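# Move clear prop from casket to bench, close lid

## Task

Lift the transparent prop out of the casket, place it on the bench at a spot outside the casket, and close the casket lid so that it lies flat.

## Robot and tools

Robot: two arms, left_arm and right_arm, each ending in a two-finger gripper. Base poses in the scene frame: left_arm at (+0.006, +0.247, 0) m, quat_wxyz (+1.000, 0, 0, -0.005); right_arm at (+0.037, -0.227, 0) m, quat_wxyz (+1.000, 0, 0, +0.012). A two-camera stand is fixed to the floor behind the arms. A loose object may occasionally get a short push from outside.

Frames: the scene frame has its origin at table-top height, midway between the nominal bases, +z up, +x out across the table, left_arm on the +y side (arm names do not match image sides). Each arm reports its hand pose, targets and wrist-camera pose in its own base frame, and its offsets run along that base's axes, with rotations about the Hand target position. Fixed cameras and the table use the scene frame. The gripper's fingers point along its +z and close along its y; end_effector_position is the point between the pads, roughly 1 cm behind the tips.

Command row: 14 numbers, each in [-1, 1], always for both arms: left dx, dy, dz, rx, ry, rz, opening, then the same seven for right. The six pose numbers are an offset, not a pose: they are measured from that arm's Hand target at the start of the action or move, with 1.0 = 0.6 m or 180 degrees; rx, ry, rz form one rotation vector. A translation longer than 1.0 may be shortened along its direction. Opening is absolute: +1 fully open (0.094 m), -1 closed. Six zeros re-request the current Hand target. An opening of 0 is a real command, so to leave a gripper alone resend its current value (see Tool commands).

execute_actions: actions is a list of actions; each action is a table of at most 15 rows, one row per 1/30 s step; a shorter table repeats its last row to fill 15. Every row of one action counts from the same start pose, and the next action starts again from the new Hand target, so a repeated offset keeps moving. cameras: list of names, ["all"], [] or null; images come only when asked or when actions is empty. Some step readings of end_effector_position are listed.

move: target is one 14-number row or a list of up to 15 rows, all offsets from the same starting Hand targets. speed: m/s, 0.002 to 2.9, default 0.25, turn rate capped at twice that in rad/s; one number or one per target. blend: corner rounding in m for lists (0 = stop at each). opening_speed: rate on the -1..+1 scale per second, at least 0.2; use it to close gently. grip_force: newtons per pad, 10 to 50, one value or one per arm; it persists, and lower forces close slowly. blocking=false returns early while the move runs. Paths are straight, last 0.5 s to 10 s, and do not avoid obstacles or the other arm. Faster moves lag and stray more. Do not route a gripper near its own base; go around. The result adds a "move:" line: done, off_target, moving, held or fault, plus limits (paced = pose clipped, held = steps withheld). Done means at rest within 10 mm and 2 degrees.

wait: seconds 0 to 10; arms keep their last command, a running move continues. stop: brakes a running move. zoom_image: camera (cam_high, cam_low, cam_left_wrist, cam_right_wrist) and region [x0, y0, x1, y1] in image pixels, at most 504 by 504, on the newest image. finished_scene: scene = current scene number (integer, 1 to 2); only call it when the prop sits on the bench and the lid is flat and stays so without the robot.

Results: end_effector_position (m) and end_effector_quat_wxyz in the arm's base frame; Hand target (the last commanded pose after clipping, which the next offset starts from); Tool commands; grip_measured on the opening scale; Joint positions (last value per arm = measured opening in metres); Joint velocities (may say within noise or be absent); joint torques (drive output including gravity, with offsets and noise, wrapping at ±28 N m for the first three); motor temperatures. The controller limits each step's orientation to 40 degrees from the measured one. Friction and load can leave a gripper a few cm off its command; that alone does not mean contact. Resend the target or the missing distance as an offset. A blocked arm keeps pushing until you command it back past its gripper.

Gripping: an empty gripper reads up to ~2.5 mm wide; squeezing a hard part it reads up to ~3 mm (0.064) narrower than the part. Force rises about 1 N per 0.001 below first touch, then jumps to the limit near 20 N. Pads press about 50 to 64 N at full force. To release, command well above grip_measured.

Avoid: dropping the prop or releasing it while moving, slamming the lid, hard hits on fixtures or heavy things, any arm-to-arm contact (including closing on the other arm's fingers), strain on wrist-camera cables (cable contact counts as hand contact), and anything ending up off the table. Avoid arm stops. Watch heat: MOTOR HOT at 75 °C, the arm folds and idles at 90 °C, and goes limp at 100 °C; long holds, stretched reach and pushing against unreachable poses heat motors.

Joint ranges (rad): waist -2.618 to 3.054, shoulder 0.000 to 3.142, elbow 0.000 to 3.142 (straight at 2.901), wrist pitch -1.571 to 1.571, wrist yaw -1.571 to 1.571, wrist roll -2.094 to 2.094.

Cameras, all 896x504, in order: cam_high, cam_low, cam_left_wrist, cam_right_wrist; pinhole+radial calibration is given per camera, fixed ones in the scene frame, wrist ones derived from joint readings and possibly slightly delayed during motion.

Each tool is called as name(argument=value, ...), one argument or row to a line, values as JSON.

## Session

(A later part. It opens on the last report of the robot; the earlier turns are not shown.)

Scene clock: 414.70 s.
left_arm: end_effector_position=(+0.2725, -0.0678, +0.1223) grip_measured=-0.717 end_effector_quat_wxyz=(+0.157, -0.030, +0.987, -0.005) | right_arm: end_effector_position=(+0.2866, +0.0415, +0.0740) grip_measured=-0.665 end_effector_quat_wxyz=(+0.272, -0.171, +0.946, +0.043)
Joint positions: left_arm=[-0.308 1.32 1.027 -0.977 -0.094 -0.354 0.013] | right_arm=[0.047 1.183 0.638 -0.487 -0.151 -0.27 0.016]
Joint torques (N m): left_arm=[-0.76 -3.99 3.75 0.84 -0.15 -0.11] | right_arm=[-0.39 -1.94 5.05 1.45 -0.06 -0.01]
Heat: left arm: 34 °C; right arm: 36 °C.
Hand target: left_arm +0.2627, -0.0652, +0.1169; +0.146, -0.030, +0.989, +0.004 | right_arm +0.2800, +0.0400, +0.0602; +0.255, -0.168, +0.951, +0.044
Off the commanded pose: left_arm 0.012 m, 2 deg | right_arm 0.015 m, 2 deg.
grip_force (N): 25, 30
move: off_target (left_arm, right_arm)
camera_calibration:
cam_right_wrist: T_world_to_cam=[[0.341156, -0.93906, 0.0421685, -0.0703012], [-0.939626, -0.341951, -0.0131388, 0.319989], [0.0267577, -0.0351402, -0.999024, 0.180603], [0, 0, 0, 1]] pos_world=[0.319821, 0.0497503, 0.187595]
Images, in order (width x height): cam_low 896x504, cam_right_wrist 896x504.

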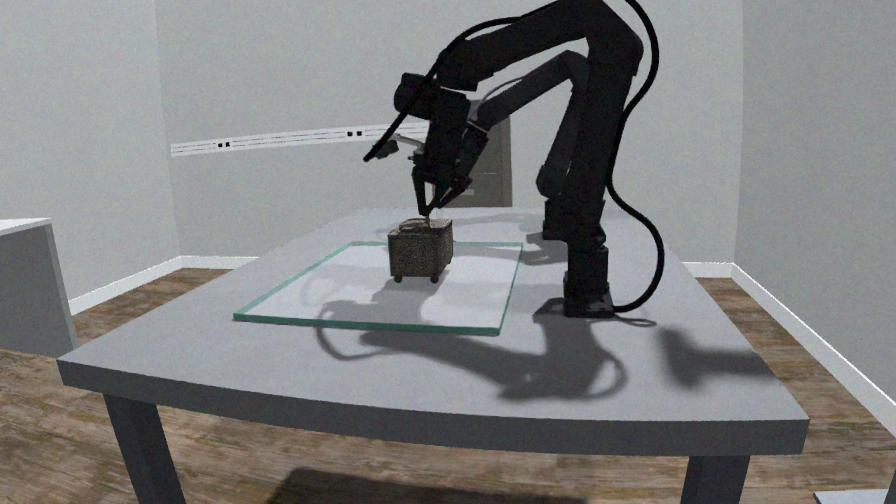

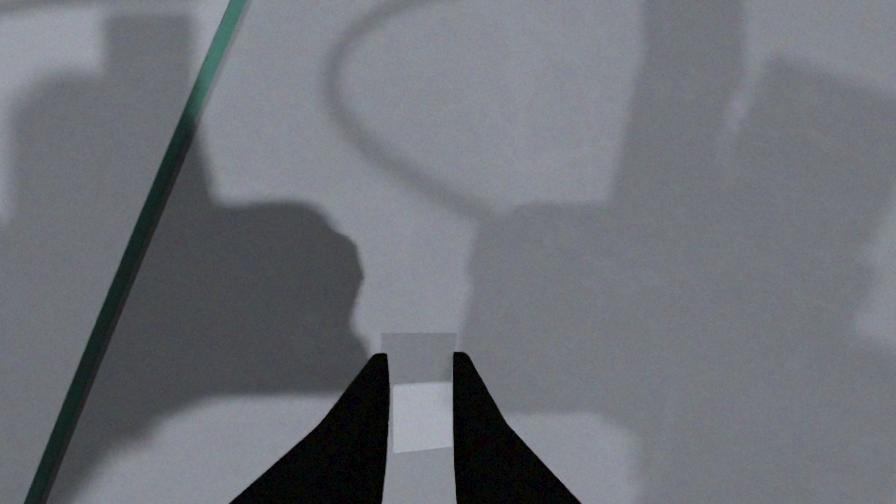

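move(
  target=[
    [-0.004,0,-0.013,0,0,0,-1,0.005,0,0.012,0,0,0,-1],
    [-0.004,0,-0.013,0,0,0,-1,0.005,0,0.012,0,0,0,-0.3],
  ],
  speed=0.04,
  opening_speed=0.3,
  cameras=["cam_low","cam_right_wrist","cam_left_wrist"],
)

zoom_image(
  camera="cam_low",
  region=[350, 100, 530, 300],
)

zoom_image(
  camera="cam_right_wrist",
  region=[320, 260, 520, 480],
)

Scene clock: 425.67 s.
left_arm: end_effector_position=(+0.2723, -0.0678, +0.1218) grip_measured=-0.717 end_effector_quat_wxyz=(+0.168, -0.030, +0.985, -0.006) | right_arm: end_effector_position=(+0.2855, +0.0413, +0.0697) grip_measured=-0.302 end_effector_quat_wxyz=(+0.264, -0.171, +0.948, +0.043)
Joint positions: left_arm=[-0.312 1.298 1.001 -0.95 -0.1 -0.357 0.013] | right_arm=[0.047 1.197 0.637 -0.489 -0.15 -0.269 0.033]
Joint torques (N m): left_arm=[-0.72 -2.7 3.12 0.9 -0.11 -0.11] | right_arm=[-0.47 -2.74 7.73 1.18 -0.08 -0.03]
Heat: left arm: 33 °C; right arm: 35 °C.
Hand target: left_arm +0.2603, -0.0652, +0.1090; +0.146, -0.030, +0.989, +0.004 | right_arm +0.2829, +0.0400, +0.0674; +0.255, -0.168, +0.951, +0.045
Off the commanded pose: left_arm 0.018 m, 3 deg | right_arm 0.004 m, 1 deg.
grip_force (N): 25, 30
move: off_target (left_arm)
camera_calibration:
cam_left_wrist: T_world_to_cam=[[0.0931277, -0.993909, 0.058925, -0.107033], [-0.979934, -0.0810215, 0.182113, 0.27246], [-0.176229, -0.0747023, -0.981511, 0.273772], [0, 0, 0, 1]] pos_world=[0.325207, -0.0638548, 0.225398]
cam_right_wrist: T_world_to_cam=[[0.341202, -0.939234, 0.0376954, -0.0696285], [-0.939933, -0.341349, 0.00267318, 0.317758], [0.0103565, -0.0363432, -0.999286, 0.181129], [0, 0, 0, 1]] pos_world=[0.320553, 0.0496517, 0.182774]
Images, in order (width x height): cam_low 896x504, cam_left_wrist 896x504, cam_right_wrist 896x504.

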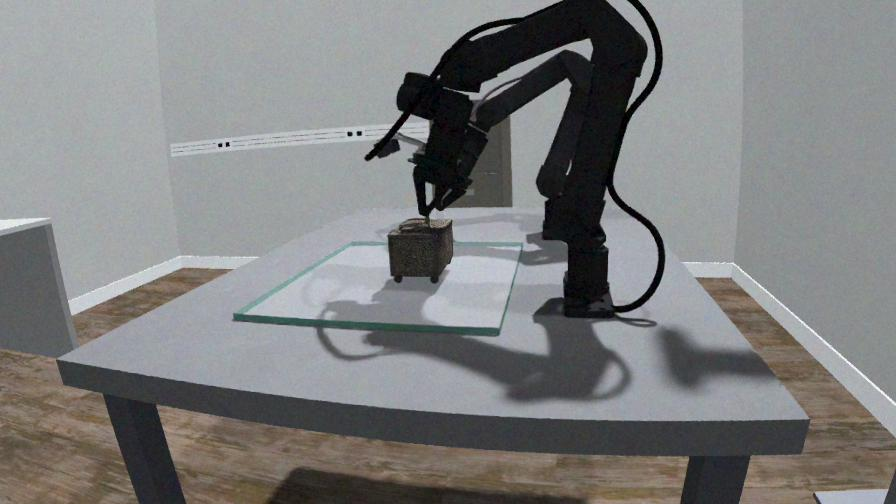

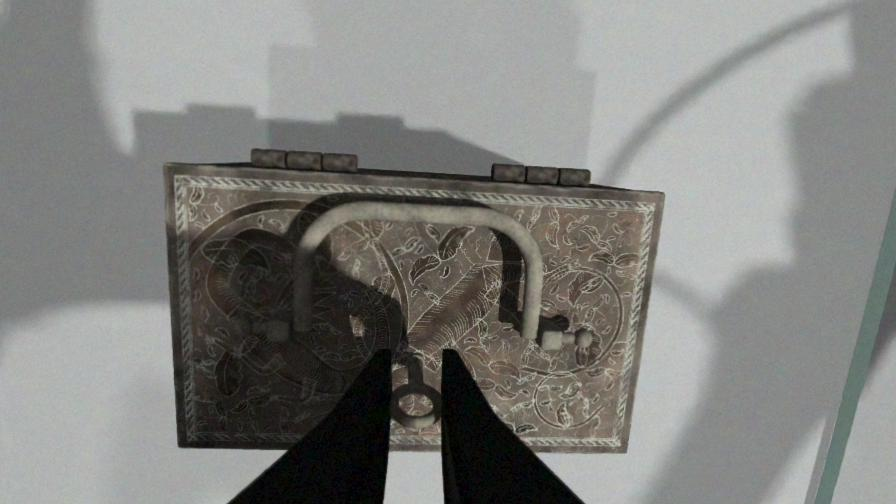

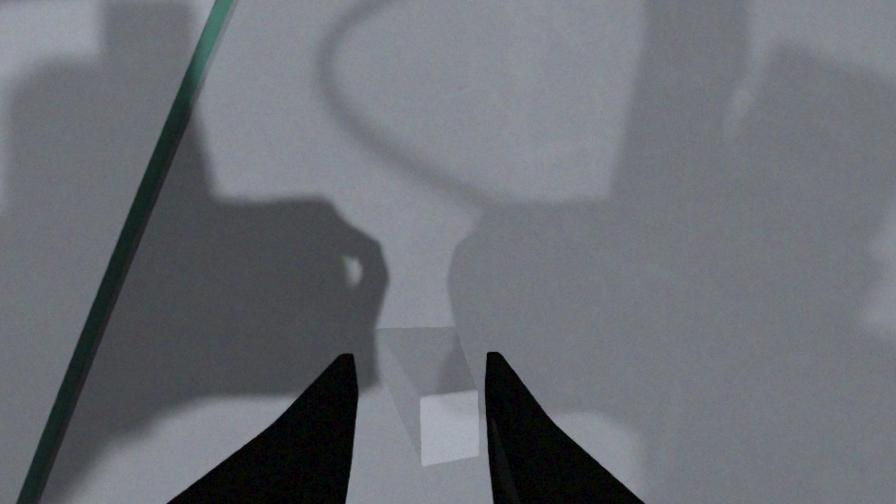

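Scaled by 2.520 from the camera's 896x504 image, which has a finer 1280x720 frame.

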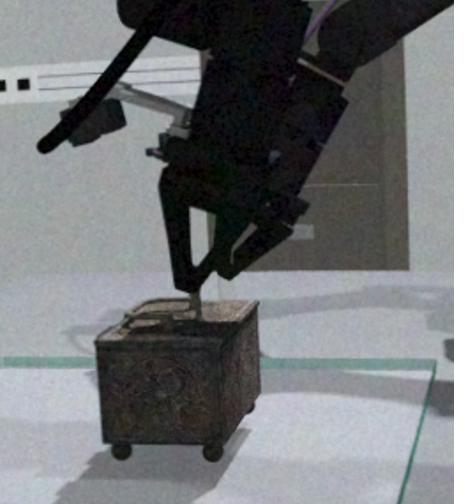

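Scaled by 2.291 from the camera's 896x504 image, which has a finer 1280x720 frame.

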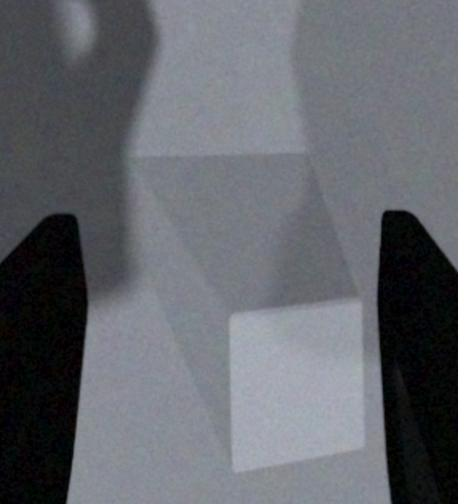

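move(
  target=[
    [0.012,0,0.016,0,0,0,-0.3,0,0,0.0,0,0,0,0.1],
    [0.012,0,0.12,0,0,0,-0.3,-0.06,0,0.17,0,0,0,0.1],
  ],
  speed=[0.05,0.15],
  opening_speed=0.4,
  cameras=["cam_low","cam_right_wrist","cam_left_wrist","cam_high"],
)

zoom_image(
  camera="cam_low",
  region=[350, 100, 530, 300],
)

Scene clock: 434.87 s.
left_arm: end_effector_position=(+0.2647, -0.0654, +0.1773) grip_measured=-0.302 end_effector_quat_wxyz=(+0.145, -0.029, +0.989, +0.002) | right_arm: end_effector_position=(+0.2471, +0.0394, +0.1603) grip_measured=+0.098 end_effector_quat_wxyz=(+0.248, -0.168, +0.953, +0.046)
Joint positions: left_arm=[-0.312 1.326 1.257 -1.227 -0.1 -0.357 0.033] | right_arm=[0.047 1.022 0.925 -0.984 -0.15 -0.264 0.052]
Joint torques (N m): left_arm=[0.01 -2.03 7.23 0.82 -0.08 -0.02] | right_arm=[0.36 -2.61 9.77 1.12 -0.05 0.01]
Heat: left arm: 34 °C; right arm: 36 °C.
Hand target: left_arm +0.2675, -0.0652, +0.1810; +0.146, -0.030, +0.989, +0.004 | right_arm +0.2470, +0.0400, +0.1694; +0.255, -0.168, +0.951, +0.045
Off the commanded pose: left_arm 0.005 m, 0 deg | right_arm 0.009 m, 1 deg.
grip_force (N): 25, 30
move: done
camera_calibration:
cam_left_wrist: T_world_to_cam=[[0.0954768, -0.994652, 0.0393863, -0.104463], [-0.970272, -0.0841512, 0.226914, 0.244433], [-0.222386, -0.0598804, -0.973118, 0.3388], [0, 0, 0, 1]] pos_world=[0.322485, -0.0630475, 0.278341]
cam_right_wrist: T_world_to_cam=[[0.338064, -0.940775, 0.0255923, -0.0589617], [-0.940812, -0.337128, 0.0348933, 0.275717], [-0.0241989, -0.0358737, -0.999063, 0.280505], [0, 0, 0, 1]] pos_world=[0.286119, 0.0475451, 0.27213]

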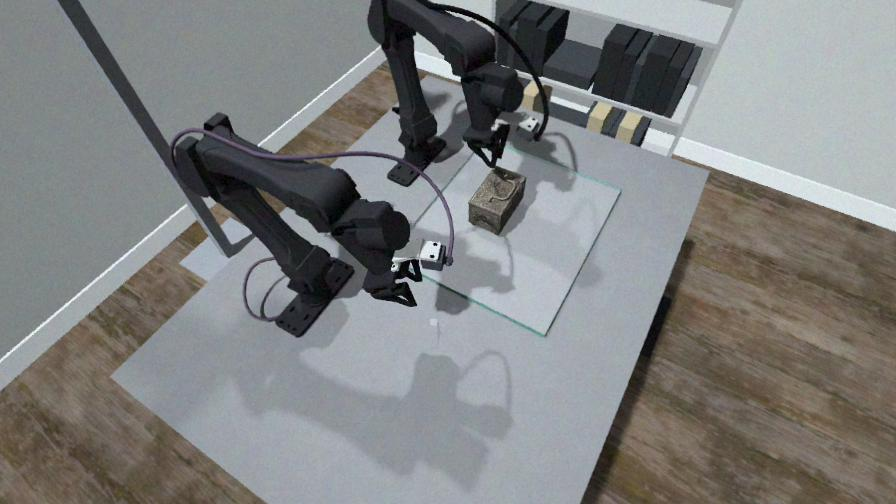

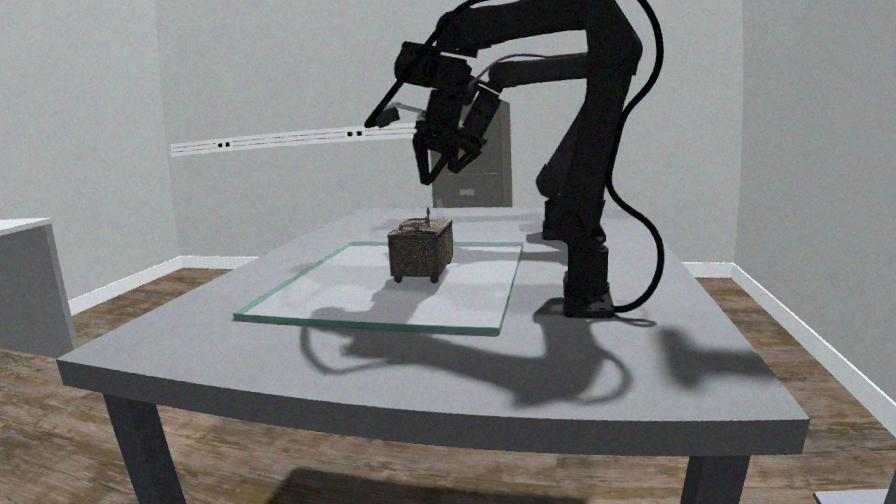

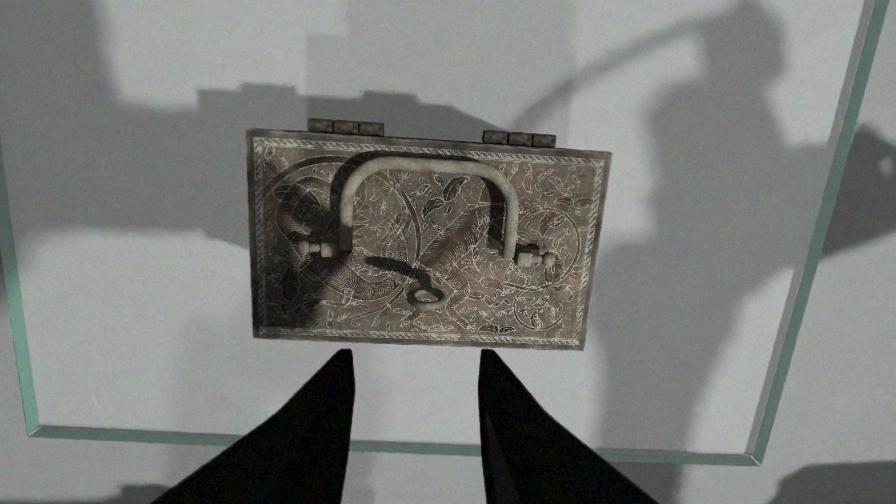

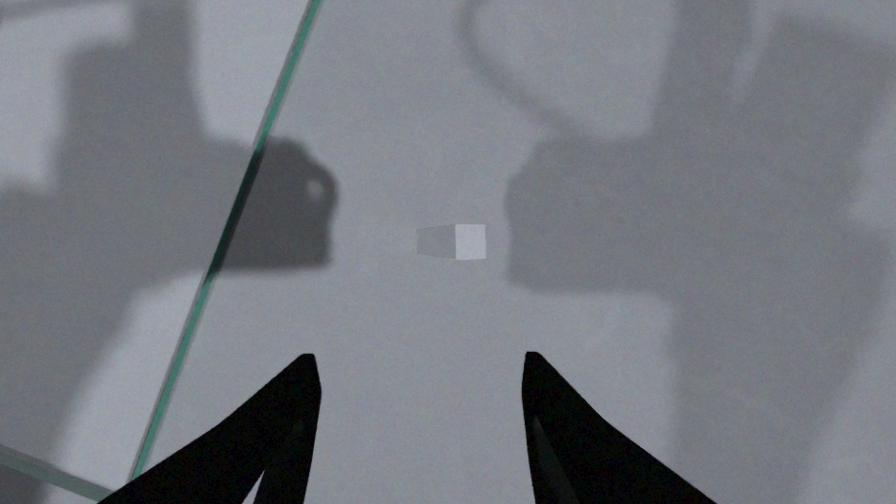

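Scaled by 2.520 from the camera's 896x504 image, which has a finer 1280x720 frame.

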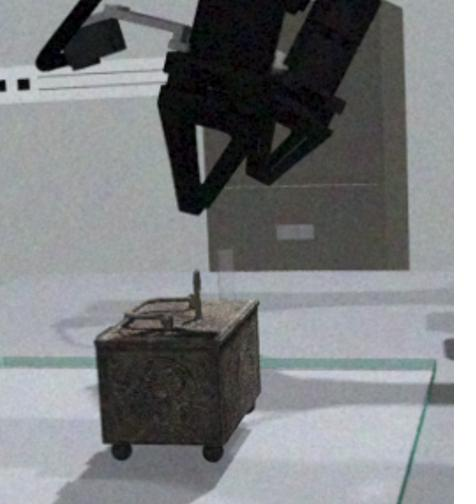

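Lid closed flat, prop upright.

finished_scene(
  scene=1,
)

The scene is finished: the task was done.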